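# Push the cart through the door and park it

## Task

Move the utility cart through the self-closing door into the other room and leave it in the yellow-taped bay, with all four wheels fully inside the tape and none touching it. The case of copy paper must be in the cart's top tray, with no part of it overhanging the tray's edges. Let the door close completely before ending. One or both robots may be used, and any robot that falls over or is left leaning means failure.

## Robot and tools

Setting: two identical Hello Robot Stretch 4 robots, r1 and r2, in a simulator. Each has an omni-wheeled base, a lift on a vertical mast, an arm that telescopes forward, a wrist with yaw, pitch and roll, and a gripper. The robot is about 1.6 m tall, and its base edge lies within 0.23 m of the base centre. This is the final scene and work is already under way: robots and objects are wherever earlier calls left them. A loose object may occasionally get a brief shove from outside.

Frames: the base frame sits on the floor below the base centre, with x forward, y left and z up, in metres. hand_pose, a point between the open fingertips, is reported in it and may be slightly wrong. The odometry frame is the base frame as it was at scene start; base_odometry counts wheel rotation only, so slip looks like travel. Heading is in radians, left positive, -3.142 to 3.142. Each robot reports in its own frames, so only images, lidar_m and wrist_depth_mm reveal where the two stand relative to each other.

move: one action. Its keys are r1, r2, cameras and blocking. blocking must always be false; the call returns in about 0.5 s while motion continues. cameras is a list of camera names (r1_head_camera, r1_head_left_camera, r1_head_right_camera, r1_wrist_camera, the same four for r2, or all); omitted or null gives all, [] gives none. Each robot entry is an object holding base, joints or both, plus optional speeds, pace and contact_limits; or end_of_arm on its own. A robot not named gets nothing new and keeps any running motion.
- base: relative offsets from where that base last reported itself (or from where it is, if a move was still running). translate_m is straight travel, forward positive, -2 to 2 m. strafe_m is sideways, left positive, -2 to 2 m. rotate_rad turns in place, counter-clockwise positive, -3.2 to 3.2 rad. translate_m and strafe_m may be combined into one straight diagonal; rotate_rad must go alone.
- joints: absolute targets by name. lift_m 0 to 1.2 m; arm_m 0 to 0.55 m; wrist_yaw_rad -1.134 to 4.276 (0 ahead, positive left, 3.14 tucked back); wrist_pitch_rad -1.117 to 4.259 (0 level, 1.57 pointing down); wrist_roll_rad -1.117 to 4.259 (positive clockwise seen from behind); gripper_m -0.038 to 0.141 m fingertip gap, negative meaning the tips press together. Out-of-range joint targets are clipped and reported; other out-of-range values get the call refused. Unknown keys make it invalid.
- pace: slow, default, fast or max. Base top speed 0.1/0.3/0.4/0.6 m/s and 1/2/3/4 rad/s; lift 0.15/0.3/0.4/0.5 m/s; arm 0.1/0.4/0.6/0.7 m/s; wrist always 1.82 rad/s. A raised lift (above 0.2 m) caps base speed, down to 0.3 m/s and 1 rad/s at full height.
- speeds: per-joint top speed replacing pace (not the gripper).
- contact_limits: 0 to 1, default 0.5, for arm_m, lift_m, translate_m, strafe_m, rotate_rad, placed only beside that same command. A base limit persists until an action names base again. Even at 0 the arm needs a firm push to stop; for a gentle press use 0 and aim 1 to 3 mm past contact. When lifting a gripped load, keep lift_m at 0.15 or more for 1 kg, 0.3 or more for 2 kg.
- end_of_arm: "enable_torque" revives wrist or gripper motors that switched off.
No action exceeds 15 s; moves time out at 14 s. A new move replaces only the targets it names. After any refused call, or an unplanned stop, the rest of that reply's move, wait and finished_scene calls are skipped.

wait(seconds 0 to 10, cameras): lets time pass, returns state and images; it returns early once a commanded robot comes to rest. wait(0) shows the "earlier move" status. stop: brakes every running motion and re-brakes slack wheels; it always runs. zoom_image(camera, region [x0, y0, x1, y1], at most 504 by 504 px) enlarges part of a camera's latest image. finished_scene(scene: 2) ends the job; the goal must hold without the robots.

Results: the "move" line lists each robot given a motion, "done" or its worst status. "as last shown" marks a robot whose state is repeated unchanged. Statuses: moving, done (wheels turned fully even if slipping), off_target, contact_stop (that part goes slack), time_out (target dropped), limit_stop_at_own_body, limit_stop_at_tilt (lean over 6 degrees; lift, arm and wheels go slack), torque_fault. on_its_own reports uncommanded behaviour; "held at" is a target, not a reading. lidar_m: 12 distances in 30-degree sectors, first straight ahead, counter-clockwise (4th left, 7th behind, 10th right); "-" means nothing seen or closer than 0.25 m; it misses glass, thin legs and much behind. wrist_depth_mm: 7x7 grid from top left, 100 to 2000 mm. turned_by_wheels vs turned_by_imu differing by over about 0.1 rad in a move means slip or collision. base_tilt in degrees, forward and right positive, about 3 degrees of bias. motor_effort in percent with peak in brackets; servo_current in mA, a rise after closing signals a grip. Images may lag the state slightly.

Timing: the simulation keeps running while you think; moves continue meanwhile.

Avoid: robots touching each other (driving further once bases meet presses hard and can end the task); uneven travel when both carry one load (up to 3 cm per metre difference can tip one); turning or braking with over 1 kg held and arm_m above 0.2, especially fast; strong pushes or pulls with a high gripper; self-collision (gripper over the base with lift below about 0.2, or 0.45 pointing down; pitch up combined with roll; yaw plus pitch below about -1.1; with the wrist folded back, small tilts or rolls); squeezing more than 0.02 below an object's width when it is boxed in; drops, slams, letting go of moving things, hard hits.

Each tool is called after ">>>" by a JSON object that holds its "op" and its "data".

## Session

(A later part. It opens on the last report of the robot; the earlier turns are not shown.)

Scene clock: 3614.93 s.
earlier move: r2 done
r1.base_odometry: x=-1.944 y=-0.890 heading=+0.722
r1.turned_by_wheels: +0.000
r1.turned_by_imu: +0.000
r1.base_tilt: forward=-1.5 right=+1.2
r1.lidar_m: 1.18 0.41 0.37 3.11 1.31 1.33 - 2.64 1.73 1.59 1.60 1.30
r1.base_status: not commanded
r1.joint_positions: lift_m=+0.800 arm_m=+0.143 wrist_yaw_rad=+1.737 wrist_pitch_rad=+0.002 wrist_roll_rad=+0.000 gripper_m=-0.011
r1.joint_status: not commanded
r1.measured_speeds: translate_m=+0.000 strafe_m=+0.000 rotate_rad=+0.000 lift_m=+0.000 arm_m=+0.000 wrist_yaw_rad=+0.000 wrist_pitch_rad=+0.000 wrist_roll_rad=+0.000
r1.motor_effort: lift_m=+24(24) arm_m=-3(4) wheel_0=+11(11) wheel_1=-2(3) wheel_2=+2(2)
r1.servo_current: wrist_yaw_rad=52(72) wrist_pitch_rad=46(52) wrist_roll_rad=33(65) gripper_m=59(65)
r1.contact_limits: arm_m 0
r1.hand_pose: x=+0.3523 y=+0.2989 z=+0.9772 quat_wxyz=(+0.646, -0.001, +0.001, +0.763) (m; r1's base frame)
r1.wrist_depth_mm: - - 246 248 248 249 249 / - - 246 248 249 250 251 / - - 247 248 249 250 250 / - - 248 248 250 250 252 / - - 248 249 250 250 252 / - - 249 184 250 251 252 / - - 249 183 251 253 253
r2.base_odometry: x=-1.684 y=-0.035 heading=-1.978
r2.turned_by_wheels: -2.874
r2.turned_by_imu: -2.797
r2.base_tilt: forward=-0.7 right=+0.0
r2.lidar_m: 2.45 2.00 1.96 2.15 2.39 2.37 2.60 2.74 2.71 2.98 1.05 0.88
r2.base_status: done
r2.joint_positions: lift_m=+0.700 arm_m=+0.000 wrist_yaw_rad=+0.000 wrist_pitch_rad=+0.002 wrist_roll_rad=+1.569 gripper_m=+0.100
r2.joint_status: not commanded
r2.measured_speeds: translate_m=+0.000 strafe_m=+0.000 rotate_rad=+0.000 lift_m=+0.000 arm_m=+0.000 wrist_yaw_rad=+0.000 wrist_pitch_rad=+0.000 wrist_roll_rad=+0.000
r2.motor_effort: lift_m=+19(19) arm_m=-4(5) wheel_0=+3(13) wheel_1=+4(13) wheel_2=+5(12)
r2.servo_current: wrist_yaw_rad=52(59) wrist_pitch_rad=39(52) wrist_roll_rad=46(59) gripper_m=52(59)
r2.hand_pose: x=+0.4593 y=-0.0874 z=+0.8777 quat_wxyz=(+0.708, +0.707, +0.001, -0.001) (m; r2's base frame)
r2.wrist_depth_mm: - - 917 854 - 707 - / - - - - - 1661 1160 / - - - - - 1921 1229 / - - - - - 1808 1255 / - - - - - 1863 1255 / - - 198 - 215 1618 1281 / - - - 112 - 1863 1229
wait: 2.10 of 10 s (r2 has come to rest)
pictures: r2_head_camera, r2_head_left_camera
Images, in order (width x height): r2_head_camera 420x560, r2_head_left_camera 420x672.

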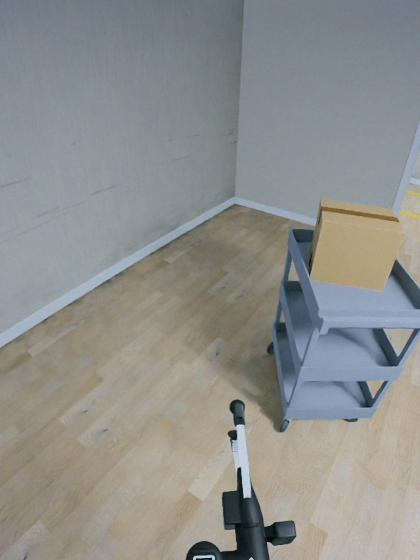

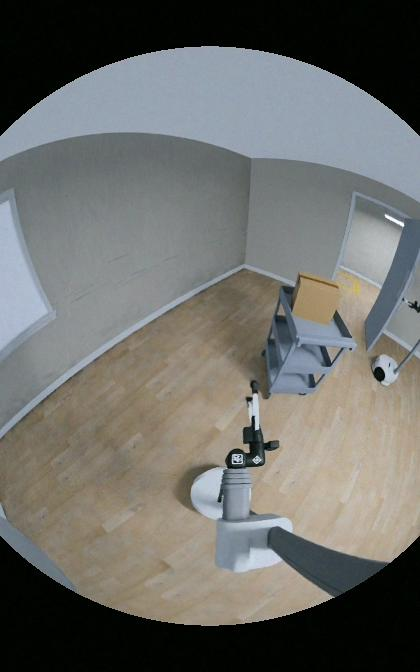

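>>> {"op": "zoom_image", "data": {"camera": "r2_head_left_camera", "region": [320, 180, 420, 300]}}

>>> {"op": "zoom_image", "data": {"camera": "r2_head_camera", "region": [260, 120, 420, 440]}}

Scaled by 4.200 from the camera's 420x672 image, which has a finer 600x960 frame.

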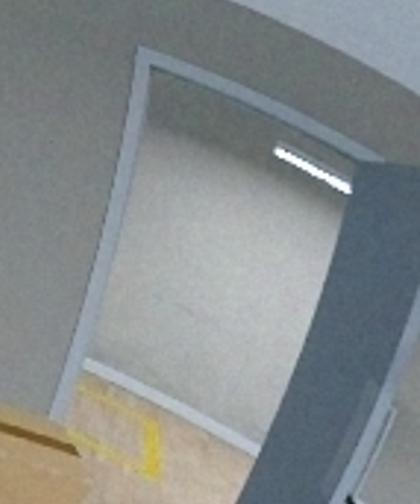

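Scaled by 1.575 from the camera's 420x560 image, which has a finer 1200x1600 frame.

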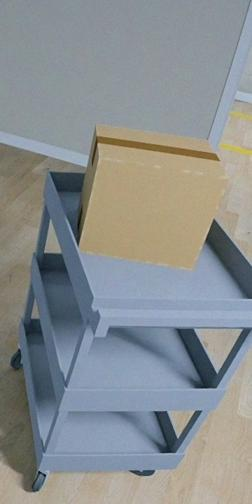

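>>> {"op": "wait", "data": {"seconds": 0, "cameras": ["r2_head_right_camera"]}}

>>> {"op": "zoom_image", "data": {"camera": "r2_head_right_camera", "region": [240, 160, 420, 320]}}

Scene clock: 3636.70 s.
r1.base_odometry: x=-1.944 y=-0.890 heading=+0.722
r1.turned_by_wheels: +0.000
r1.turned_by_imu: +0.000
r1.base_tilt: forward=-1.6 right=+1.2
r1.lidar_m: 1.20 0.42 0.40 3.12 1.32 1.33 - 2.65 1.75 1.57 1.60 1.32
r1.base_status: not commanded
r1.joint_positions: lift_m=+0.800 arm_m=+0.143 wrist_yaw_rad=+1.737 wrist_pitch_rad=+0.002 wrist_roll_rad=+0.000 gripper_m=-0.011
r1.joint_status: not commanded
r1.measured_speeds: translate_m=+0.000 strafe_m=+0.000 rotate_rad=+0.000 lift_m=+0.000 arm_m=+0.000 wrist_yaw_rad=+0.000 wrist_pitch_rad=+0.000 wrist_roll_rad=+0.000
r1.motor_effort: lift_m=+24(24) arm_m=-4(4) wheel_0=+10(11) wheel_1=-2(3) wheel_2=+2(2)
r1.servo_current: wrist_yaw_rad=52(72) wrist_pitch_rad=52(52) wrist_roll_rad=65(65) gripper_m=52(65)
r1.contact_limits: arm_m 0
r1.hand_pose: x=+0.3523 y=+0.2989 z=+0.9772 quat_wxyz=(+0.646, -0.001, +0.001, +0.763) (m; r1's base frame)
r1.wrist_depth_mm: - - 245 247 248 249 250 / - - 246 247 248 250 250 / - - 247 248 249 251 251 / - - 249 249 250 251 251 / - - 248 249 249 252 252 / - - 248 183 250 251 253 / - - 249 183 251 252 253
r2.base_odometry: x=-1.684 y=-0.035 heading=-1.978
r2.turned_by_wheels: +0.000
r2.turned_by_imu: +0.000
r2.base_tilt: forward=-0.7 right=+0.1
r2.lidar_m: 2.49 1.99 1.96 2.16 2.38 2.35 2.59 2.76 2.73 2.98 1.08 0.89
r2.base_status: done
r2.joint_positions: lift_m=+0.700 arm_m=+0.000 wrist_yaw_rad=+0.000 wrist_pitch_rad=+0.002 wrist_roll_rad=+1.569 gripper_m=+0.100
r2.joint_status: not commanded
r2.measured_speeds: translate_m=+0.000 strafe_m=+0.000 rotate_rad=+0.000 lift_m=+0.000 arm_m=+0.000 wrist_yaw_rad=+0.000 wrist_pitch_rad=+0.000 wrist_roll_rad=+0.000
r2.motor_effort: lift_m=+19(19) arm_m=-5(5) wheel_0=+3(13) wheel_1=+3(13) wheel_2=+4(12)
r2.servo_current: wrist_yaw_rad=46(59) wrist_pitch_rad=39(52) wrist_roll_rad=39(59) gripper_m=52(59)
r2.hand_pose: x=+0.4593 y=-0.0874 z=+0.8777 quat_wxyz=(+0.708, +0.707, +0.001, -0.001) (m; r2's base frame)
r2.wrist_depth_mm: - - 904 842 - 707 - / - - - - - 1661 1182 / - - - - - 1808 1229 / - - - - - 1863 1255 / - - - - - 1808 1255 / - - 198 - 215 1576 1281 / - - - 112 - 1983 1255
pictures: r2_head_right_camera
Images, in order (width x height): r2_head_right_camera 420x672.

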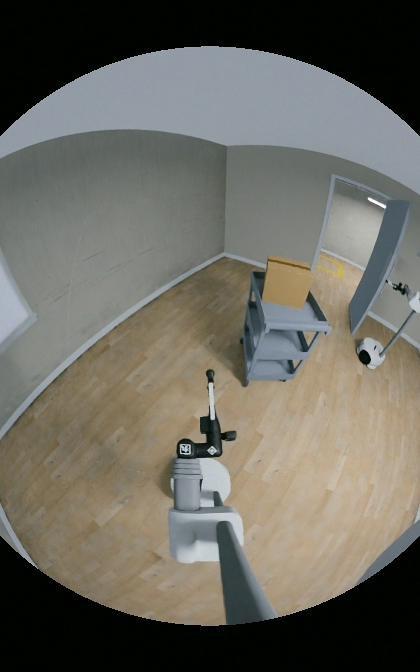

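Scaled by 2.800 from the camera's 420x672 image, which has a finer 600x960 frame.

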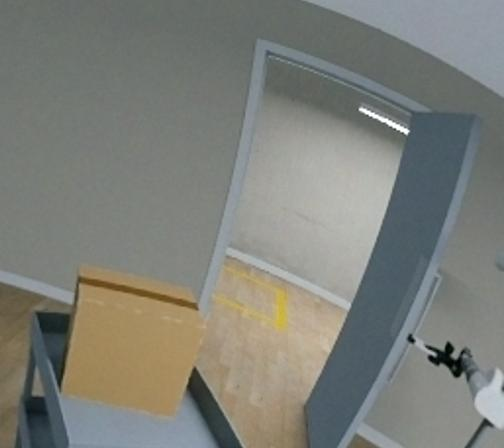

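>>> {"op": "move", "data": {"blocking": false, "cameras": [], "r2": {"base": {"translate_m": 0.01, "strafe_m": -0.571}, "pace": "fast"}}}

>>> {"op": "wait", "data": {"seconds": 5, "cameras": ["r2_head_camera", "r2_head_right_camera"]}}

>>> {"op": "zoom_image", "data": {"camera": "r2_head_camera", "region": [150, 120, 420, 460]}}

>>> {"op": "zoom_image", "data": {"camera": "r2_head_right_camera", "region": [200, 180, 420, 400]}}

Scene clock: 3678.53 s.
move: r2 moving
r1.base_odometry: x=-1.944 y=-0.890 heading=+0.722
r1.turned_by_wheels: +0.000
r1.turned_by_imu: +0.000
r1.base_tilt: forward=-1.6 right=+1.3
r1.lidar_m: 1.20 0.41 0.39 3.13 1.33 1.36 - 2.64 1.73 1.58 1.61 1.34
r1.base_status: not commanded
r1.joint_positions: lift_m=+0.800 arm_m=+0.143 wrist_yaw_rad=+1.737 wrist_pitch_rad=+0.002 wrist_roll_rad=+0.000 gripper_m=-0.011
r1.joint_status: not commanded
r1.measured_speeds: translate_m=+0.000 strafe_m=+0.000 rotate_rad=+0.000 lift_m=+0.000 arm_m=+0.000 wrist_yaw_rad=+0.000 wrist_pitch_rad=+0.000 wrist_roll_rad=+0.000
r1.motor_effort: lift_m=+24(24) arm_m=-4(4) wheel_0=+11(11) wheel_1=-2(3) wheel_2=+2(2)
r1.servo_current: wrist_yaw_rad=65(65) wrist_pitch_rad=46(46) wrist_roll_rad=59(59) gripper_m=59(65)
r1.contact_limits: arm_m 0
r1.hand_pose: x=+0.3523 y=+0.2989 z=+0.9772 quat_wxyz=(+0.646, -0.001, +0.001, +0.763) (m; r1's base frame)
r1.wrist_depth_mm: - - 246 247 248 250 250 / - - 247 247 249 250 250 / - - 247 249 249 250 251 / - - 248 249 250 251 251 / - - 248 249 250 251 252 / - - 248 183 250 252 253 / - - 249 183 251 252 253
r2.base_odometry: x=-1.734 y=-0.014 heading=-1.979
r2.turned_by_wheels: +0.000
r2.turned_by_imu: +0.000
r2.base_tilt: forward=-0.7 right=+0.1
r2.lidar_m: 2.53 2.04 1.98 2.16 2.43 2.37 2.63 2.72 2.68 2.91 1.08 0.86
r2.base_status: translate_m moving; strafe_m moving
r2.joint_positions: lift_m=+0.700 arm_m=+0.000 wrist_yaw_rad=+0.000 wrist_pitch_rad=+0.002 wrist_roll_rad=+1.569 gripper_m=+0.100
r2.joint_status: not commanded
r2.measured_speeds: translate_m=+0.002 strafe_m=-0.207 rotate_rad=+0.004 lift_m=+0.000 arm_m=+0.000 wrist_yaw_rad=+0.000 wrist_pitch_rad=+0.000 wrist_roll_rad=+0.000
r2.motor_effort: lift_m=+19(19) arm_m=-4(5) wheel_0=+11(15) wheel_1=-13(13) wheel_2=-6(7)
r2.servo_current: wrist_yaw_rad=33(65) wrist_pitch_rad=39(46) wrist_roll_rad=46(72) gripper_m=59(59)
r2.hand_pose: x=+0.4593 y=-0.0874 z=+0.8777 quat_wxyz=(+0.708, +0.707, +0.001, -0.001) (m; r2's base frame)
r2.wrist_depth_mm: - - 878 842 - - - / - - - - - 1464 - / - - - - - 1808 1229 / - - - - - 1808 1281 / - - - - - 1863 1255 / - - 197 - 216 1618 1255 / - - - 112 - 1863 1255
pictures: none
No camera images: "cameras" was empty.

Scene clock: 3680.77 s.
earlier move: r2 done
r1.base_odometry: x=-1.944 y=-0.890 heading=+0.722
r1.turned_by_wheels: +0.000
r1.turned_by_imu: +0.000
r1.base_tilt: forward=-1.6 right=+1.2
r1.lidar_m: 1.19 0.42 0.37 3.11 1.32 1.32 1.74 2.69 1.73 1.55 1.60 1.33
r1.base_status: not commanded
r1.joint_positions: lift_m=+0.800 arm_m=+0.143 wrist_yaw_rad=+1.737 wrist_pitch_rad=+0.002 wrist_roll_rad=+0.000 gripper_m=-0.011
r1.joint_status: not commanded
r1.measured_speeds: translate_m=+0.000 strafe_m=+0.000 rotate_rad=+0.000 lift_m=+0.000 arm_m=+0.000 wrist_yaw_rad=+0.000 wrist_pitch_rad=+0.000 wrist_roll_rad=+0.000
r1.motor_effort: lift_m=+24(24) arm_m=-3(4) wheel_0=+10(11) wheel_1=-2(3) wheel_2=+2(2)
r1.servo_current: wrist_yaw_rad=52(65) wrist_pitch_rad=46(52) wrist_roll_rad=46(72) gripper_m=59(65)
r1.contact_limits: arm_m 0
r1.hand_pose: x=+0.3523 y=+0.2989 z=+0.9772 quat_wxyz=(+0.646, -0.001, +0.001, +0.763) (m; r1's base frame)
r1.wrist_depth_mm: - - 246 247 248 249 250 / - - 247 248 249 250 250 / - - 247 249 249 250 251 / - - 248 248 250 250 251 / - - 248 249 250 251 252 / - - 249 184 251 252 253 / - - 250 183 252 252 254
r2.base_odometry: x=-2.212 y=+0.182 heading=-1.978
r2.turned_by_wheels: +0.000
r2.turned_by_imu: +0.001
r2.base_tilt: forward=-0.7 right=+0.1
r2.lidar_m: 0.74 2.42 2.42 2.63 2.75 2.71 2.92 2.32 2.26 2.50 1.74 0.76
r2.base_status: done
r2.joint_positions: lift_m=+0.700 arm_m=+0.000 wrist_yaw_rad=+0.000 wrist_pitch_rad=+0.002 wrist_roll_rad=+1.569 gripper_m=+0.100
r2.joint_status: not commanded
r2.measured_speeds: translate_m=+0.000 strafe_m=+0.000 rotate_rad=+0.000 lift_m=+0.000 arm_m=+0.000 wrist_yaw_rad=+0.000 wrist_pitch_rad=+0.000 wrist_roll_rad=+0.000
r2.motor_effort: lift_m=+19(19) arm_m=-4(5) wheel_0=+1(15) wheel_1=-1(14) wheel_2=-4(9)
r2.servo_current: wrist_yaw_rad=59(65) wrist_pitch_rad=46(46) wrist_roll_rad=46(72) gripper_m=52(65)
r2.hand_pose: x=+0.4593 y=-0.0874 z=+0.8777 quat_wxyz=(+0.708, +0.707, +0.001, -0.001) (m; r2's base frame)
r2.wrist_depth_mm: - - - - - 1808 1205 / - - - - - 1808 1118 / - - - 976 - - 574 / - - 820 809 - - 597 / - - 866 854 1255 - - / - - 198 904 198 759 621 / - - - 112 - 1863 1182
wait: 2.23 of 5 s (r2 has come to rest)
pictures: r2_head_camera, r2_head_right_camera
Images, in order (width x height): r2_head_camera 420x560, r2_head_right_camera 420x672.

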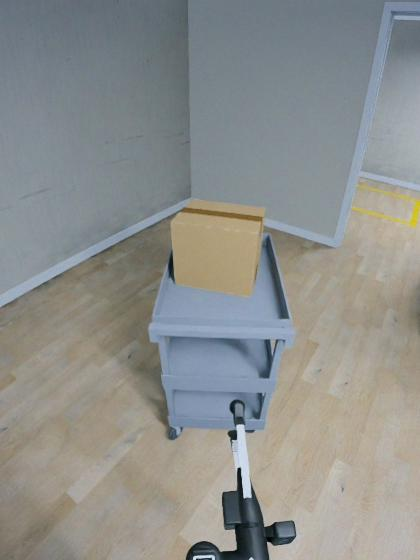

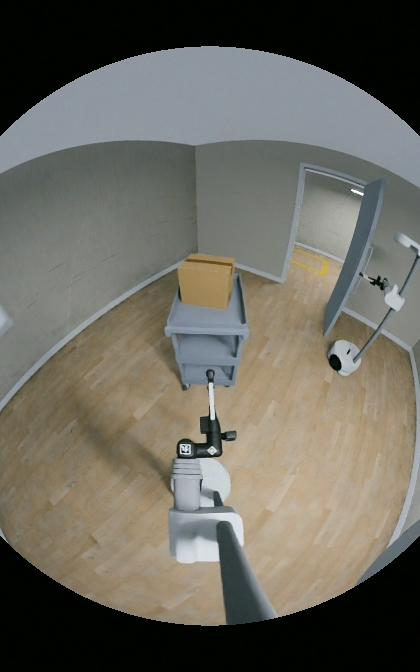

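Scaled by 1.482 from the camera's 420x560 image, which has a finer 1200x1600 frame.

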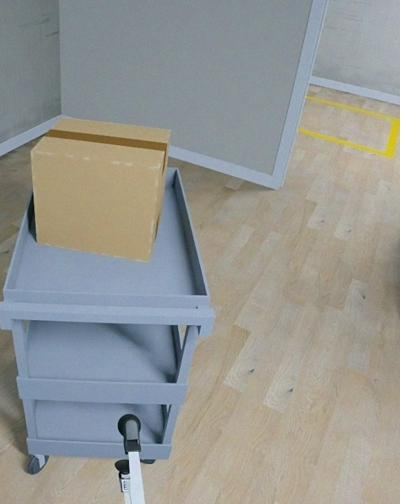

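Scaled by 2.291 from the camera's 420x672 image, which has a finer 600x960 frame.

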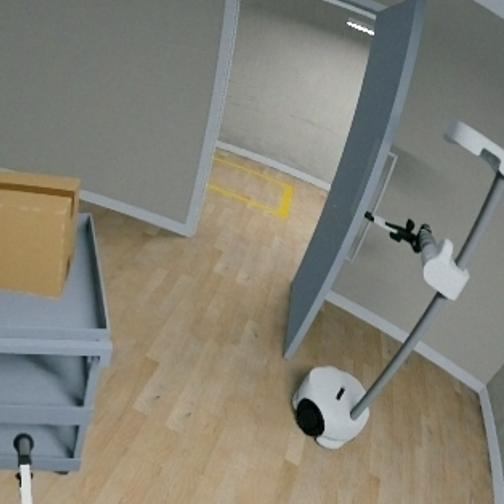

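>>> {"op": "wait", "data": {"seconds": 0, "cameras": ["r2_wrist_camera", "r2_head_camera"]}}

>>> {"op": "zoom_image", "data": {"camera": "r2_head_camera", "region": [130, 220, 310, 450]}}

Scene clock: 3785.23 s.
r1.base_odometry: x=-1.944 y=-0.890 heading=+0.722
r1.turned_by_wheels: +0.000
r1.turned_by_imu: +0.000
r1.base_tilt: forward=-1.6 right=+1.2
r1.lidar_m: 1.19 0.42 0.39 3.12 1.34 1.33 1.74 2.67 1.75 1.59 1.59 1.30
r1.base_status: not commanded
r1.joint_positions: lift_m=+0.800 arm_m=+0.143 wrist_yaw_rad=+1.737 wrist_pitch_rad=+0.002 wrist_roll_rad=+0.000 gripper_m=-0.011
r1.joint_status: not commanded
r1.measured_speeds: translate_m=+0.000 strafe_m=+0.000 rotate_rad=+0.000 lift_m=+0.000 arm_m=+0.000 wrist_yaw_rad=+0.000 wrist_pitch_rad=+0.000 wrist_roll_rad=+0.000
r1.motor_effort: lift_m=+24(24) arm_m=-3(4) wheel_0=+11(11) wheel_1=-3(3) wheel_2=+2(2)
r1.servo_current: wrist_yaw_rad=65(65) wrist_pitch_rad=46(52) wrist_roll_rad=39(72) gripper_m=59(65)
r1.contact_limits: arm_m 0
r1.hand_pose: x=+0.3523 y=+0.2989 z=+0.9772 quat_wxyz=(+0.646, -0.001, +0.001, +0.763) (m; r1's base frame)
r1.wrist_depth_mm: - - 245 247 248 249 250 / - - 247 248 248 250 250 / - - 248 248 248 250 251 / - - 248 249 251 251 251 / - - 248 249 249 251 252 / - - 249 183 250 252 252 / - - 250 183 251 253 253
r2.base_odometry: x=-2.212 y=+0.182 heading=-1.978
r2.turned_by_wheels: +0.000
r2.turned_by_imu: +0.000
r2.base_tilt: forward=-0.7 right=+0.1
r2.lidar_m: 0.72 2.45 2.40 2.61 2.75 2.70 2.91 2.32 2.28 2.52 1.74 0.75
r2.base_status: done
r2.joint_positions: lift_m=+0.700 arm_m=+0.000 wrist_yaw_rad=+0.000 wrist_pitch_rad=+0.002 wrist_roll_rad=+1.569 gripper_m=+0.100
r2.joint_status: not commanded
r2.measured_speeds: translate_m=+0.000 strafe_m=+0.000 rotate_rad=+0.000 lift_m=+0.000 arm_m=+0.000 wrist_yaw_rad=+0.000 wrist_pitch_rad=+0.000 wrist_roll_rad=+0.000
r2.motor_effort: lift_m=+19(19) arm_m=-4(5) wheel_0=+1(15) wheel_1=-1(14) wheel_2=-4(9)
r2.servo_current: wrist_yaw_rad=46(65) wrist_pitch_rad=39(46) wrist_roll_rad=46(72) gripper_m=52(65)
r2.hand_pose: x=+0.4593 y=-0.0874 z=+0.8777 quat_wxyz=(+0.708, +0.707, +0.001, -0.001) (m; r2's base frame)
r2.wrist_depth_mm: - - - - - 1863 1229 / - - - - - 1863 1138 / - - - 976 - - 580 / - - 820 809 - - 591 / - - 878 854 1229 - - / - - 198 904 199 778 640 / - - - 112 - 1921 1182
pictures: r2_head_camera, r2_wrist_camera
Images, in order (width x height): r2_head_camera 420x560, r2_wrist_camera 616x392.

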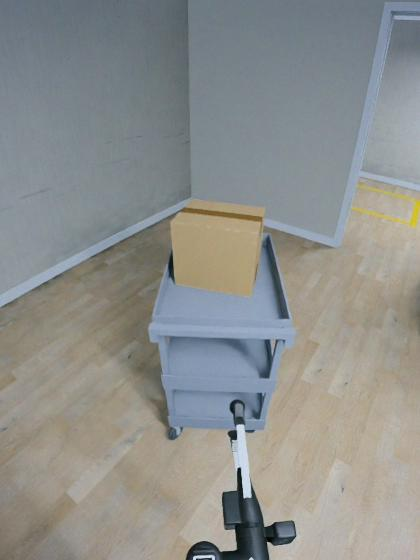

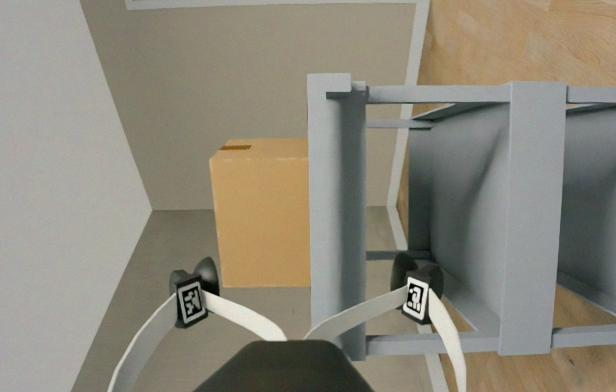

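Scaled by 2.191 from the camera's 420x560 image, which has a finer 1200x1600 frame.

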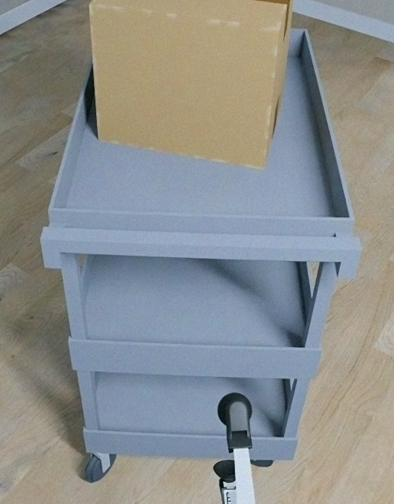

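>>> {"op": "zoom_image", "data": {"camera": "r2_wrist_camera", "region": [280, 50, 440, 380]}}

Scaled by 1.527.

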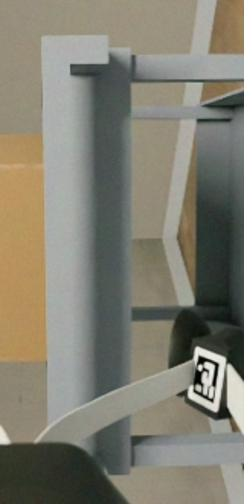

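>>> {"op": "move", "data": {"blocking": false, "cameras": [], "r2": {"base": {"rotate_rad": -0.09}, "joints": {"lift_m": 0.682}}}}

>>> {"op": "wait", "data": {"seconds": 3, "cameras": []}}

>>> {"op": "wait", "data": {"seconds": 0, "cameras": ["r2_wrist_camera"]}}

Scene clock: 3836.53 s.
move: r2 moving
r1.base_odometry: x=-1.944 y=-0.890 heading=+0.722
r1.turned_by_wheels: +0.000
r1.turned_by_imu: +0.000
r1.base_tilt: forward=-1.6 right=+1.3
r1.lidar_m: 1.19 0.42 0.40 3.12 1.31 1.34 1.74 2.67 1.74 1.56 1.59 1.30
r1.base_status: not commanded
r1.joint_positions: lift_m=+0.800 arm_m=+0.143 wrist_yaw_rad=+1.737 wrist_pitch_rad=+0.002 wrist_roll_rad=+0.000 gripper_m=-0.011
r1.joint_status: not commanded
r1.measured_speeds: translate_m=+0.000 strafe_m=+0.000 rotate_rad=+0.000 lift_m=+0.000 arm_m=+0.000 wrist_yaw_rad=+0.000 wrist_pitch_rad=+0.000 wrist_roll_rad=+0.000
r1.motor_effort: lift_m=+24(24) arm_m=-3(4) wheel_0=+11(11) wheel_1=-2(3) wheel_2=+2(2)
r1.servo_current: wrist_yaw_rad=59(72) wrist_pitch_rad=39(46) wrist_roll_rad=46(65) gripper_m=52(65)
r1.contact_limits: arm_m 0
r1.hand_pose: x=+0.3523 y=+0.2989 z=+0.9772 quat_wxyz=(+0.646, -0.001, +0.001, +0.763) (m; r1's base frame)
r1.wrist_depth_mm: - - 246 246 248 250 250 / - - 246 247 248 250 250 / - - 248 248 248 250 252 / - - 248 249 249 251 251 / - - 248 248 251 252 252 / - - 249 184 251 251 252 / - - 249 183 251 252 253
r2.base_odometry: x=-2.212 y=+0.182 heading=-2.068
r2.turned_by_wheels: -0.089
r2.turned_by_imu: -0.086
r2.base_tilt: forward=-0.6 right=+0.0
r2.lidar_m: 0.73 0.78 2.41 2.53 2.79 2.71 2.89 2.36 2.27 2.39 1.74 0.78
r2.base_status: rotate_rad moving
r2.joint_positions: lift_m=+0.682 arm_m=+0.000 wrist_yaw_rad=+0.000 wrist_pitch_rad=+0.002 wrist_roll_rad=+1.569 gripper_m=+0.100
r2.joint_status: lift_m moving
r2.measured_speeds: translate_m=+0.000 strafe_m=+0.000 rotate_rad=+0.000 lift_m=-0.003 arm_m=+0.000 wrist_yaw_rad=+0.000 wrist_pitch_rad=+0.000 wrist_roll_rad=+0.000
r2.motor_effort: lift_m=+13(20) arm_m=-4(5) wheel_0=+4(9) wheel_1=+2(8) wheel_2=+4(8)
r2.servo_current: wrist_yaw_rad=52(59) wrist_pitch_rad=39(46) wrist_roll_rad=39(59) gripper_m=52(59)
r2.hand_pose: x=+0.4593 y=-0.0874 z=+0.8601 quat_wxyz=(+0.708, +0.707, +0.001, -0.001) (m; r2's base frame)
r2.wrist_depth_mm: - - - - - 1808 1205 / - - - - - 1756 1229 / - - - - - 1708 1118 / - - - 809 - - 597 / - - 831 831 - - 603 / - - 197 854 200 - 603 / - - - 112 - - 1098
pictures: none
No camera images: "cameras" was empty.

Scene clock: 3836.80 s.
earlier move: r2 done
r1.base_odometry: x=-1.944 y=-0.890 heading=+0.722
r1.turned_by_wheels: +0.000
r1.turned_by_imu: +0.000
r1.base_tilt: forward=-1.6 right=+1.3
r1.lidar_m: 1.22 0.38 0.39 3.11 1.32 1.34 1.72 2.69 1.76 1.56 1.60 1.31
r1.base_status: not commanded
r1.joint_positions: lift_m=+0.800 arm_m=+0.143 wrist_yaw_rad=+1.737 wrist_pitch_rad=+0.002 wrist_roll_rad=+0.000 gripper_m=-0.011
r1.joint_status: not commanded
r1.measured_speeds: translate_m=+0.000 strafe_m=+0.000 rotate_rad=+0.000 lift_m=+0.000 arm_m=+0.000 wrist_yaw_rad=+0.000 wrist_pitch_rad=+0.000 wrist_roll_rad=+0.000
r1.motor_effort: lift_m=+24(24) arm_m=-4(4) wheel_0=+10(11) wheel_1=-2(3) wheel_2=+2(2)
r1.servo_current: wrist_yaw_rad=52(72) wrist_pitch_rad=39(46) wrist_roll_rad=46(65) gripper_m=59(65)
r1.contact_limits: arm_m 0
r1.hand_pose: x=+0.3523 y=+0.2989 z=+0.9772 quat_wxyz=(+0.646, -0.001, +0.001, +0.763) (m; r1's base frame)
r1.wrist_depth_mm: - - 246 247 247 249 250 / - - 247 248 249 250 250 / - - 248 248 249 250 251 / - - 249 249 250 251 251 / - - 248 248 250 251 252 / - - 248 184 250 251 252 / - - 249 183 252 251 253
r2.base_odometry: x=-2.212 y=+0.182 heading=-2.068
r2.turned_by_wheels: +0.000
r2.turned_by_imu: +0.000
r2.base_tilt: forward=-0.6 right=+0.1
r2.lidar_m: 0.73 0.80 2.40 2.54 2.81 2.70 2.88 2.36 2.28 2.44 1.74 0.77
r2.base_status: done
r2.joint_positions: lift_m=+0.682 arm_m=+0.000 wrist_yaw_rad=+0.000 wrist_pitch_rad=+0.002 wrist_roll_rad=+1.569 gripper_m=+0.100
r2.joint_status: all done
r2.measured_speeds: translate_m=+0.000 strafe_m=+0.000 rotate_rad=+0.000 lift_m=+0.000 arm_m=+0.000 wrist_yaw_rad=+0.000 wrist_pitch_rad=+0.000 wrist_roll_rad=+0.000
r2.motor_effort: lift_m=+14(20) arm_m=-4(5) wheel_0=+4(9) wheel_1=+2(8) wheel_2=+4(8)
r2.servo_current: wrist_yaw_rad=52(59) wrist_pitch_rad=39(46) wrist_roll_rad=46(59) gripper_m=59(65)
r2.hand_pose: x=+0.4593 y=-0.0874 z=+0.8601 quat_wxyz=(+0.708, +0.707, +0.001, -0.001) (m; r2's base frame)
r2.wrist_depth_mm: - - - - - 1808 1182 / - - - - - 1756 1229 / - - - - - 1661 1098 / - - - 809 - - 603 / - - 854 831 - - 597 / - - 197 866 199 - 597 / - - - 112 - - 1118
wait: 0.27 of 3 s (r2 has come to rest)
pictures: none
No camera images: "cameras" was empty.

Scene clock: 3836.80 s.
r1.base_odometry: x=-1.944 y=-0.890 heading=+0.722
r1.turned_by_wheels: +0.000
r1.turned_by_imu: +0.000
r1.base_tilt: forward=-1.6 right=+1.3
r1.lidar_m: 1.22 0.38 0.39 3.11 1.32 1.34 1.72 2.69 1.76 1.56 1.60 1.31
r1.base_status: not commanded
r1.joint_positions: lift_m=+0.800 arm_m=+0.143 wrist_yaw_rad=+1.737 wrist_pitch_rad=+0.002 wrist_roll_rad=+0.000 gripper_m=-0.011
r1.joint_status: not commanded
r1.measured_speeds: translate_m=+0.000 strafe_m=+0.000 rotate_rad=+0.000 lift_m=+0.000 arm_m=+0.000 wrist_yaw_rad=+0.000 wrist_pitch_rad=+0.000 wrist_roll_rad=+0.000
r1.motor_effort: lift_m=+24(24) arm_m=-4(4) wheel_0=+10(11) wheel_1=-2(3) wheel_2=+2(2)
r1.servo_current: wrist_yaw_rad=52(72) wrist_pitch_rad=39(46) wrist_roll_rad=46(65) gripper_m=59(65)
r1.contact_limits: arm_m 0
r1.hand_pose: x=+0.3523 y=+0.2989 z=+0.9772 quat_wxyz=(+0.646, -0.001, +0.001, +0.763) (m; r1's base frame)
r1.wrist_depth_mm: - - 246 247 247 249 250 / - - 247 248 249 250 250 / - - 248 248 249 250 251 / - - 249 249 250 251 251 / - - 248 248 250 251 252 / - - 248 184 250 251 252 / - - 249 183 252 251 253
r2.base_odometry: x=-2.212 y=+0.182 heading=-2.068
r2.turned_by_wheels: +0.000
r2.turned_by_imu: +0.000
r2.base_tilt: forward=-0.6 right=+0.1
r2.lidar_m: 0.73 0.80 2.40 2.54 2.81 2.70 2.88 2.36 2.28 2.44 1.74 0.77
r2.base_status: done
r2.joint_positions: lift_m=+0.682 arm_m=+0.000 wrist_yaw_rad=+0.000 wrist_pitch_rad=+0.002 wrist_roll_rad=+1.569 gripper_m=+0.100
r2.joint_status: all done
r2.measured_speeds: translate_m=+0.000 strafe_m=+0.000 rotate_rad=+0.000 lift_m=+0.000 arm_m=+0.000 wrist_yaw_rad=+0.000 wrist_pitch_rad=+0.000 wrist_roll_rad=+0.000
r2.motor_effort: lift_m=+14(20) arm_m=-4(5) wheel_0=+4(9) wheel_1=+2(8) wheel_2=+4(8)
r2.servo_current: wrist_yaw_rad=52(59) wrist_pitch_rad=39(46) wrist_roll_rad=46(59) gripper_m=59(65)
r2.hand_pose: x=+0.4593 y=-0.0874 z=+0.8601 quat_wxyz=(+0.708, +0.707, +0.001, -0.001) (m; r2's base frame)
r2.wrist_depth_mm: - - - - - 1808 1182 / - - - - - 1756 1229 / - - - - - 1661 1098 / - - - 809 - - 603 / - - 854 831 - - 597 / - - 197 866 199 - 597 / - - - 112 - - 1118
pictures: r2_wrist_camera
Images, in order (width x height): r2_wrist_camera 616x392.

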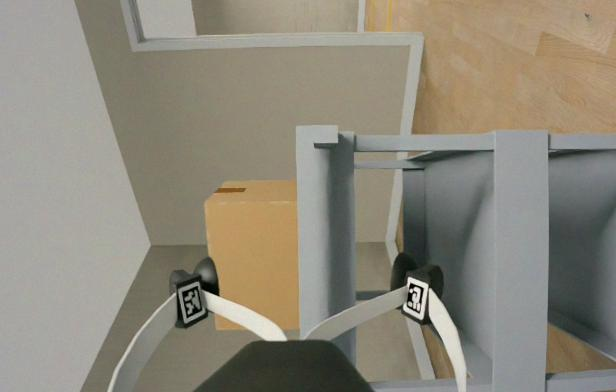

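>>> {"op": "move", "data": {"blocking": false, "r2": {"base": {"strafe_m": 0.05}, "pace": "slow"}, "cameras": []}}

>>> {"op": "wait", "data": {"seconds": 2, "cameras": ["r2_wrist_camera", "r2_head_camera"]}}

Scene clock: 3867.97 s.
move: r2 moving
r1.base_odometry: x=-1.944 y=-0.890 heading=+0.722
r1.turned_by_wheels: +0.000
r1.turned_by_imu: +0.000
r1.base_tilt: forward=-1.6 right=+1.2
r1.lidar_m: 1.20 0.42 0.38 3.12 1.32 1.33 1.74 2.68 1.76 1.55 1.60 1.34
r1.base_status: not commanded
r1.joint_positions: lift_m=+0.800 arm_m=+0.143 wrist_yaw_rad=+1.737 wrist_pitch_rad=+0.002 wrist_roll_rad=+0.000 gripper_m=-0.011
r1.joint_status: not commanded
r1.measured_speeds: translate_m=+0.000 strafe_m=+0.000 rotate_rad=+0.000 lift_m=+0.000 arm_m=+0.000 wrist_yaw_rad=+0.000 wrist_pitch_rad=+0.000 wrist_roll_rad=+0.000
r1.motor_effort: lift_m=+24(24) arm_m=-3(4) wheel_0=+11(11) wheel_1=-2(3) wheel_2=+2(2)
r1.servo_current: wrist_yaw_rad=59(72) wrist_pitch_rad=39(46) wrist_roll_rad=52(59) gripper_m=52(59)
r1.contact_limits: arm_m 0
r1.hand_pose: x=+0.3523 y=+0.2989 z=+0.9772 quat_wxyz=(+0.646, -0.001, +0.001, +0.763) (m; r1's base frame)
r1.wrist_depth_mm: - - 246 248 248 249 250 / - - 247 247 249 250 250 / - - 247 248 249 250 251 / - - 248 249 249 250 252 / - - 248 249 250 251 252 / - - 248 184 250 251 251 / - - 250 183 251 252 253
r2.base_odometry: x=-2.200 y=+0.176 heading=-2.067
r2.turned_by_wheels: +0.000
r2.turned_by_imu: +0.001
r2.base_tilt: forward=-0.7 right=+0.1
r2.lidar_m: 0.72 0.82 2.39 2.52 2.80 2.71 2.89 2.36 2.28 2.44 1.74 0.75
r2.base_status: strafe_m moving
r2.joint_positions: lift_m=+0.682 arm_m=+0.000 wrist_yaw_rad=+0.000 wrist_pitch_rad=+0.002 wrist_roll_rad=+1.569 gripper_m=+0.100
r2.joint_status: not commanded
r2.measured_speeds: translate_m=-0.001 strafe_m=+0.056 rotate_rad=+0.003 lift_m=+0.000 arm_m=+0.000 wrist_yaw_rad=+0.000 wrist_pitch_rad=+0.000 wrist_roll_rad=+0.000
r2.motor_effort: lift_m=+14(14) arm_m=-4(5) wheel_0=-7(8) wheel_1=+7(10) wheel_2=-1(3)
r2.servo_current: wrist_yaw_rad=59(59) wrist_pitch_rad=39(46) wrist_roll_rad=52(59) gripper_m=52(59)
r2.hand_pose: x=+0.4593 y=-0.0874 z=+0.8601 quat_wxyz=(+0.708, +0.707, +0.001, -0.001) (m; r2's base frame)
r2.wrist_depth_mm: - - - - - 1756 1229 / - - - - - 1808 1229 / - - - - - 1464 603 / - - 917 809 - - 597 / - - 831 820 - - 597 / - - 198 866 201 - 603 / - - - 112 - 603 1098
pictures: none
No camera images: "cameras" was empty.

Scene clock: 3869.07 s.
earlier move: r2 done
r1.base_odometry: x=-1.944 y=-0.890 heading=+0.722
r1.turned_by_wheels: +0.000
r1.turned_by_imu: +0.000
r1.base_tilt: forward=-1.6 right=+1.3
r1.lidar_m: 1.21 0.41 0.39 3.14 1.33 1.29 1.77 2.65 1.73 1.56 1.62 1.33
r1.base_status: not commanded
r1.joint_positions: lift_m=+0.800 arm_m=+0.143 wrist_yaw_rad=+1.737 wrist_pitch_rad=+0.002 wrist_roll_rad=+0.000 gripper_m=-0.011
r1.joint_status: not commanded
r1.measured_speeds: translate_m=+0.000 strafe_m=+0.000 rotate_rad=+0.000 lift_m=+0.000 arm_m=+0.000 wrist_yaw_rad=+0.000 wrist_pitch_rad=+0.000 wrist_roll_rad=+0.000
r1.motor_effort: lift_m=+24(24) arm_m=-4(4) wheel_0=+11(11) wheel_1=-2(3) wheel_2=+2(2)
r1.servo_current: wrist_yaw_rad=59(72) wrist_pitch_rad=46(52) wrist_roll_rad=46(65) gripper_m=59(65)
r1.contact_limits: arm_m 0
r1.hand_pose: x=+0.3523 y=+0.2989 z=+0.9772 quat_wxyz=(+0.646, -0.001, +0.001, +0.763) (m; r1's base frame)
r1.wrist_depth_mm: - - 246 247 248 249 250 / - - 246 248 249 250 250 / - - 247 249 249 249 251 / - - 248 248 250 250 251 / - - 249 248 250 252 252 / - - 247 183 250 252 252 / - - 249 183 251 253 253
r2.base_odometry: x=-2.168 y=+0.159 heading=-2.067
r2.turned_by_wheels: +0.000
r2.turned_by_imu: +0.000
r2.base_tilt: forward=-0.7 right=+0.0
r2.lidar_m: 0.71 2.46 2.37 2.46 2.76 2.68 2.87 2.38 2.32 2.44 1.76 0.77
r2.base_status: done
r2.joint_positions: lift_m=+0.682 arm_m=+0.000 wrist_yaw_rad=+0.000 wrist_pitch_rad=+0.002 wrist_roll_rad=+1.569 gripper_m=+0.100
r2.joint_status: not commanded
r2.measured_speeds: translate_m=+0.000 strafe_m=+0.000 rotate_rad=+0.000 lift_m=+0.000 arm_m=+0.000 wrist_yaw_rad=+0.000 wrist_pitch_rad=+0.000 wrist_roll_rad=+0.000
r2.motor_effort: lift_m=+14(14) arm_m=-5(5) wheel_0=-3(11) wheel_1=+6(10) wheel_2=+0(3)
r2.servo_current: wrist_yaw_rad=39(59) wrist_pitch_rad=39(46) wrist_roll_rad=52(59) gripper_m=59(59)
r2.hand_pose: x=+0.4593 y=-0.0874 z=+0.8601 quat_wxyz=(+0.708, +0.707, +0.001, -0.001) (m; r2's base frame)
r2.wrist_depth_mm: - - - - - 1708 1229 / - - - - - 1756 1205 / - - - - - - 597 / - - 820 809 - - 603 / - - 866 842 - - 597 / - - 198 878 201 - 603 / - - - 112 - 634 1118
wait: 1.10 of 2 s (r2 has come to rest)
pictures: r2_head_camera, r2_wrist_camera
Images, in order (width x height): r2_head_camera 420x560, r2_wrist_camera 616x392.

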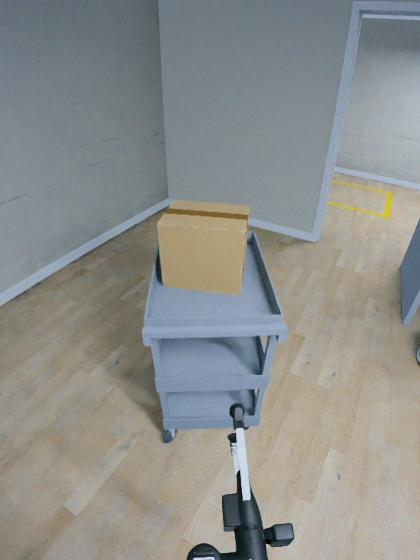

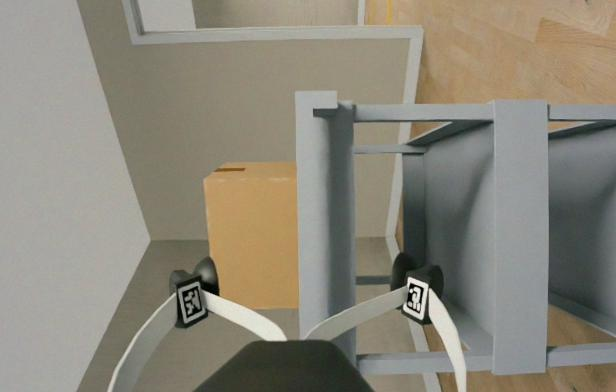

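>>> {"op": "zoom_image", "data": {"camera": "r2_wrist_camera", "region": [260, 70, 460, 230]}}

Scaled by 2.520.

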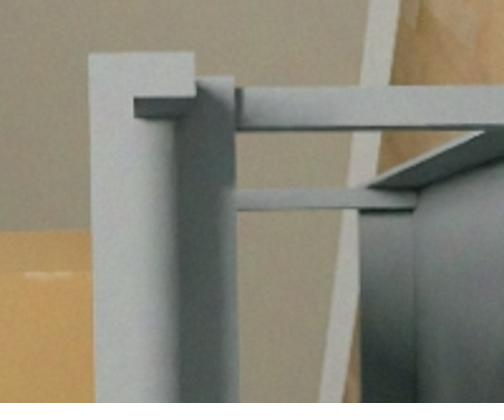

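>>> {"op": "move", "data": {"blocking": false, "r2": {"base": {"translate_m": 0.2}, "pace": "slow", "contact_limits": {"translate_m": 0.2}}, "cameras": []}}

>>> {"op": "wait", "data": {"seconds": 5, "cameras": ["r2_wrist_camera", "r2_head_camera"]}}

Scene clock: 3899.13 s.
move: r2 moving
r1.base_odometry: x=-1.944 y=-0.890 heading=+0.722
r1.turned_by_wheels: +0.000
r1.turned_by_imu: +0.000
r1.base_tilt: forward=-1.6 right=+1.2
r1.lidar_m: 1.18 0.40 0.38 3.12 1.30 1.32 1.76 2.69 1.74 1.56 1.60 1.31
r1.base_status: not commanded
r1.joint_positions: lift_m=+0.800 arm_m=+0.143 wrist_yaw_rad=+1.737 wrist_pitch_rad=+0.002 wrist_roll_rad=+0.000 gripper_m=-0.011
r1.joint_status: not commanded
r1.measured_speeds: translate_m=+0.000 strafe_m=+0.000 rotate_rad=+0.000 lift_m=+0.000 arm_m=+0.000 wrist_yaw_rad=+0.000 wrist_pitch_rad=+0.000 wrist_roll_rad=+0.000
r1.motor_effort: lift_m=+24(24) arm_m=-3(4) wheel_0=+11(11) wheel_1=-2(3) wheel_2=+2(2)
r1.servo_current: wrist_yaw_rad=39(65) wrist_pitch_rad=39(46) wrist_roll_rad=46(52) gripper_m=52(59)
r1.contact_limits: arm_m 0
r1.hand_pose: x=+0.3523 y=+0.2989 z=+0.9772 quat_wxyz=(+0.646, -0.001, +0.001, +0.763) (m; r1's base frame)
r1.wrist_depth_mm: - - 246 247 248 249 250 / - - 247 247 248 249 250 / - - 247 248 249 250 252 / - - 248 249 249 250 251 / - - 248 249 250 251 252 / - - 248 183 250 252 252 / - - 249 183 251 252 253
r2.base_odometry: x=-2.174 y=+0.148 heading=-2.067
r2.turned_by_wheels: +0.000
r2.turned_by_imu: +0.000
r2.base_tilt: forward=-0.7 right=+0.1
r2.lidar_m: 0.72 2.42 2.35 2.45 2.77 2.70 2.86 2.38 2.32 2.46 1.77 0.77
r2.base_status: translate_m moving
r2.joint_positions: lift_m=+0.682 arm_m=+0.000 wrist_yaw_rad=+0.000 wrist_pitch_rad=+0.002 wrist_roll_rad=+1.569 gripper_m=+0.100
r2.joint_status: not commanded
r2.measured_speeds: translate_m=+0.048 strafe_m=+0.000 rotate_rad=+0.000 lift_m=+0.000 arm_m=+0.000 wrist_yaw_rad=+0.000 wrist_pitch_rad=+0.000 wrist_roll_rad=+0.000
r2.motor_effort: lift_m=+14(14) arm_m=-4(5) wheel_0=+5(7) wheel_1=+7(8) wheel_2=-10(10)
r2.servo_current: wrist_yaw_rad=52(52) wrist_pitch_rad=33(39) wrist_roll_rad=59(59) gripper_m=46(52)
r2.contact_limits: translate_m 0.2
r2.hand_pose: x=+0.4593 y=-0.0874 z=+0.8601 quat_wxyz=(+0.708, +0.707, +0.001, -0.001) (m; r2's base frame)
r2.wrist_depth_mm: - - - - - 1708 1205 / - - - - - 1808 1182 / - - - - - - 585 / - - 809 809 - - 585 / - - 831 831 - - 591 / - - 198 866 199 - 591 / - - - 112 - 591 597
pictures: none
No camera images: "cameras" was empty.

Scene clock: 3901.90 s.
earlier move: r2 done
r1.base_odometry: x=-1.944 y=-0.890 heading=+0.722
r1.turned_by_wheels: +0.000
r1.turned_by_imu: +0.000
r1.base_tilt: forward=-1.6 right=+1.3
r1.lidar_m: 1.18 0.42 0.38 3.13 1.33 1.33 1.75 2.70 1.73 1.58 1.60 1.33
r1.base_status: not commanded
r1.joint_positions: lift_m=+0.800 arm_m=+0.143 wrist_yaw_rad=+1.737 wrist_pitch_rad=+0.002 wrist_roll_rad=+0.000 gripper_m=-0.011
r1.joint_status: not commanded
r1.measured_speeds: translate_m=+0.000 strafe_m=+0.000 rotate_rad=+0.000 lift_m=+0.000 arm_m=+0.000 wrist_yaw_rad=+0.000 wrist_pitch_rad=+0.000 wrist_roll_rad=+0.000
r1.motor_effort: lift_m=+24(24) arm_m=-4(4) wheel_0=+11(11) wheel_1=-2(3) wheel_2=+2(2)
r1.servo_current: wrist_yaw_rad=65(65) wrist_pitch_rad=46(52) wrist_roll_rad=52(65) gripper_m=52(65)
r1.contact_limits: arm_m 0
r1.hand_pose: x=+0.3523 y=+0.2989 z=+0.9772 quat_wxyz=(+0.646, -0.001, +0.001, +0.763) (m; r1's base frame)
r1.wrist_depth_mm: - - 246 248 249 249 250 / - - 246 248 248 250 250 / - - 248 248 249 251 251 / - - 247 249 249 251 251 / - - 248 249 249 251 252 / - - 248 183 251 252 252 / - - 250 183 251 252 252
r2.base_odometry: x=-2.264 y=-0.017 heading=-2.067
r2.turned_by_wheels: +0.000
r2.turned_by_imu: +0.001
r2.base_tilt: forward=-0.7 right=+0.1
r2.lidar_m: 0.53 0.58 2.26 2.38 2.93 2.86 3.07 2.47 2.42 2.59 1.66 0.55
r2.base_status: done
r2.joint_positions: lift_m=+0.682 arm_m=+0.000 wrist_yaw_rad=+0.000 wrist_pitch_rad=+0.002 wrist_roll_rad=+1.569 gripper_m=+0.100
r2.joint_status: not commanded
r2.measured_speeds: translate_m=+0.000 strafe_m=+0.000 rotate_rad=+0.000 lift_m=+0.000 arm_m=+0.000 wrist_yaw_rad=+0.000 wrist_pitch_rad=+0.000 wrist_roll_rad=+0.000
r2.motor_effort: lift_m=+14(14) arm_m=-4(5) wheel_0=+3(12) wheel_1=+4(8) wheel_2=-4(11)
r2.servo_current: wrist_yaw_rad=39(59) wrist_pitch_rad=39(46) wrist_roll_rad=39(59) gripper_m=52(65)
r2.contact_limits: translate_m 0.2
r2.hand_pose: x=+0.4593 y=-0.0874 z=+0.8601 quat_wxyz=(+0.708, +0.707, +0.001, -0.001) (m; r2's base frame)
r2.wrist_depth_mm: - - - - - 1756 1182 / - - - 392 - 1921 - / - - - 397 1025 - - / - - 609 397 1025 - - / - - 627 394 397 - - / - - 198 338 201 - - / - - - 112 - 1808 -
wait: 2.77 of 5 s (r2 has come to rest)
pictures: r2_head_camera, r2_wrist_camera
Images, in order (width x height): r2_head_camera 420x560, r2_wrist_camera 616x392.

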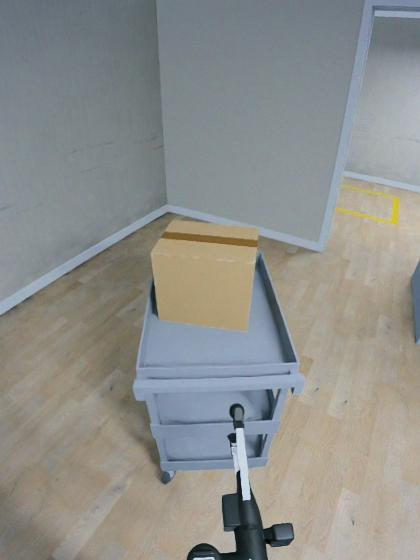

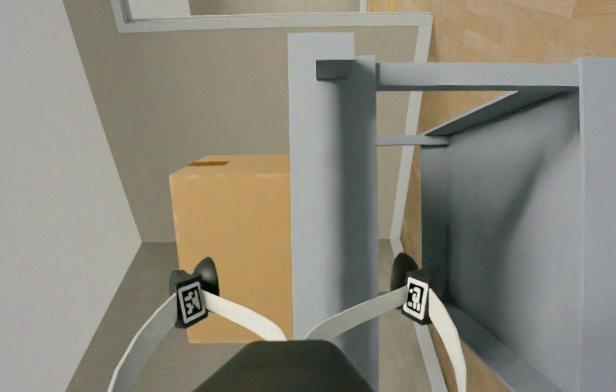

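>>> {"op": "move", "data": {"blocking": false, "r2": {"base": {"translate_m": 0.1}, "pace": "slow", "contact_limits": {"translate_m": 0.1}}, "cameras": []}}

>>> {"op": "wait", "data": {"seconds": 4, "cameras": ["r2_wrist_camera", "r2_head_camera"]}}

Scene clock: 3911.70 s.
move: r2 moving
r1.base_odometry: x=-1.944 y=-0.890 heading=+0.722
r1.turned_by_wheels: +0.000
r1.turned_by_imu: +0.000
r1.base_tilt: forward=-1.6 right=+1.3
r1.lidar_m: 1.19 0.39 0.37 3.11 1.32 1.30 1.75 2.67 1.75 1.58 1.61 1.30
r1.base_status: not commanded
r1.joint_positions: lift_m=+0.800 arm_m=+0.143 wrist_yaw_rad=+1.737 wrist_pitch_rad=+0.002 wrist_roll_rad=+0.000 gripper_m=-0.011
r1.joint_status: not commanded
r1.measured_speeds: translate_m=+0.000 strafe_m=+0.000 rotate_rad=+0.000 lift_m=+0.000 arm_m=+0.000 wrist_yaw_rad=+0.000 wrist_pitch_rad=+0.000 wrist_roll_rad=+0.000
r1.motor_effort: lift_m=+24(24) arm_m=-4(4) wheel_0=+11(11) wheel_1=-2(3) wheel_2=+2(2)
r1.servo_current: wrist_yaw_rad=59(65) wrist_pitch_rad=39(59) wrist_roll_rad=46(72) gripper_m=52(65)
r1.contact_limits: arm_m 0
r1.hand_pose: x=+0.3523 y=+0.2989 z=+0.9772 quat_wxyz=(+0.646, -0.001, +0.001, +0.763) (m; r1's base frame)
r1.wrist_depth_mm: - - 246 246 248 249 250 / - - 247 248 249 250 250 / - - 247 248 248 250 251 / - - 248 249 249 250 251 / - - 248 249 250 252 252 / - - 248 183 250 252 252 / - - 249 183 251 253 253
r2.base_odometry: x=-2.269 y=-0.028 heading=-2.067
r2.turned_by_wheels: +0.000
r2.turned_by_imu: +0.001
r2.base_tilt: forward=-0.7 right=+0.0
r2.lidar_m: 0.52 0.55 2.25 2.37 2.97 2.87 3.06 2.52 2.44 2.57 1.64 0.56
r2.base_status: translate_m moving
r2.joint_positions: lift_m=+0.682 arm_m=+0.000 wrist_yaw_rad=+0.000 wrist_pitch_rad=+0.002 wrist_roll_rad=+1.569 gripper_m=+0.100
r2.joint_status: not commanded
r2.measured_speeds: translate_m=+0.049 strafe_m=+0.000 rotate_rad=+0.002 lift_m=+0.000 arm_m=+0.000 wrist_yaw_rad=+0.000 wrist_pitch_rad=+0.000 wrist_roll_rad=+0.000
r2.motor_effort: lift_m=+14(14) arm_m=-4(5) wheel_0=+5(8) wheel_1=+7(8) wheel_2=-10(10)
r2.servo_current: wrist_yaw_rad=52(59) wrist_pitch_rad=46(46) wrist_roll_rad=52(59) gripper_m=59(59)
r2.contact_limits: translate_m 0.1
r2.hand_pose: x=+0.4593 y=-0.0874 z=+0.8601 quat_wxyz=(+0.708, +0.707, +0.001, -0.001) (m; r2's base frame)
r2.wrist_depth_mm: - - - - - 1756 1205 / - - - 384 384 - - / - - - 384 - - - / - - 603 387 1008 - - / - - 621 387 384 - - / - - 198 329 199 - - / - - - 112 - 1756 -
pictures: none
No camera images: "cameras" was empty.

Scene clock: 3913.47 s.
earlier move: r2 done
r1.base_odometry: x=-1.944 y=-0.890 heading=+0.722
r1.turned_by_wheels: +0.000
r1.turned_by_imu: +0.000
r1.base_tilt: forward=-1.6 right=+1.2
r1.lidar_m: 1.18 0.42 0.39 3.11 1.33 1.34 - 2.65 1.76 1.58 1.59 1.30
r1.base_status: not commanded
r1.joint_positions: lift_m=+0.800 arm_m=+0.143 wrist_yaw_rad=+1.737 wrist_pitch_rad=+0.002 wrist_roll_rad=+0.000 gripper_m=-0.011
r1.joint_status: not commanded
r1.measured_speeds: translate_m=+0.000 strafe_m=+0.000 rotate_rad=+0.000 lift_m=+0.000 arm_m=+0.000 wrist_yaw_rad=+0.000 wrist_pitch_rad=+0.000 wrist_roll_rad=+0.000
r1.motor_effort: lift_m=+24(24) arm_m=-4(4) wheel_0=+11(11) wheel_1=-2(3) wheel_2=+2(2)
r1.servo_current: wrist_yaw_rad=59(65) wrist_pitch_rad=46(59) wrist_roll_rad=46(72) gripper_m=52(65)
r1.contact_limits: arm_m 0
r1.hand_pose: x=+0.3523 y=+0.2989 z=+0.9772 quat_wxyz=(+0.646, -0.001, +0.001, +0.763) (m; r1's base frame)
r1.wrist_depth_mm: - - 246 247 248 249 249 / - - 247 248 249 250 251 / - - 247 249 250 251 251 / - - 248 249 249 250 251 / - - 248 248 250 251 252 / - - 248 183 250 251 252 / - - 249 183 251 252 253
r2.base_odometry: x=-2.311 y=-0.105 heading=-2.067
r2.turned_by_wheels: +0.000
r2.turned_by_imu: +0.000
r2.base_tilt: forward=-0.7 right=+0.1
r2.lidar_m: 0.43 0.44 2.20 2.32 3.00 2.95 3.14 2.57 2.49 2.62 1.61 0.48
r2.base_status: done
r2.joint_positions: lift_m=+0.682 arm_m=+0.000 wrist_yaw_rad=+0.000 wrist_pitch_rad=+0.002 wrist_roll_rad=+1.569 gripper_m=+0.100
r2.joint_status: not commanded
r2.measured_speeds: translate_m=+0.000 strafe_m=+0.000 rotate_rad=+0.000 lift_m=+0.000 arm_m=+0.000 wrist_yaw_rad=+0.000 wrist_pitch_rad=+0.000 wrist_roll_rad=+0.000
r2.motor_effort: lift_m=+14(14) arm_m=-4(5) wheel_0=+4(9) wheel_1=+3(8) wheel_2=-7(10)
r2.servo_current: wrist_yaw_rad=46(59) wrist_pitch_rad=39(52) wrist_roll_rad=52(59) gripper_m=46(59)
r2.contact_limits: translate_m 0.1
r2.hand_pose: x=+0.4593 y=-0.0874 z=+0.8601 quat_wxyz=(+0.708, +0.707, +0.001, -0.001) (m; r2's base frame)
r2.wrist_depth_mm: - - - 234 294 298 300 / - - - 235 297 1921 - / - - - 236 296 - - / - - 508 298 297 - - / - - 521 298 300 - - / - - 199 237 201 - - / - - 569 112 - 1808 -
wait: 1.77 of 4 s (r2 has come to rest)
pictures: r2_head_camera, r2_wrist_camera
Images, in order (width x height): r2_head_camera 420x560, r2_wrist_camera 616x392.

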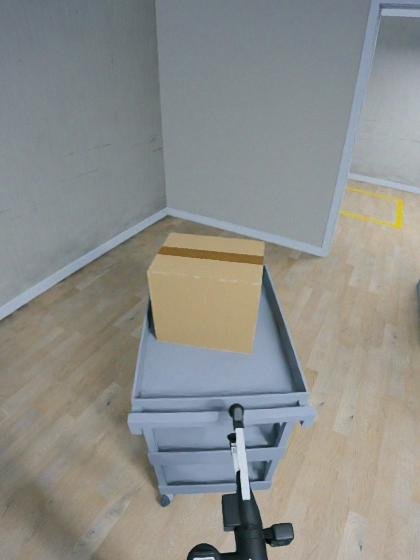

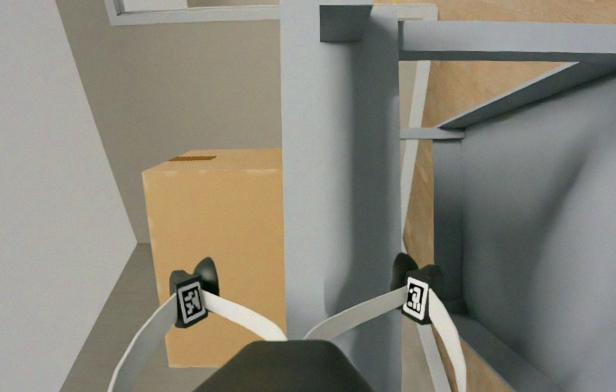

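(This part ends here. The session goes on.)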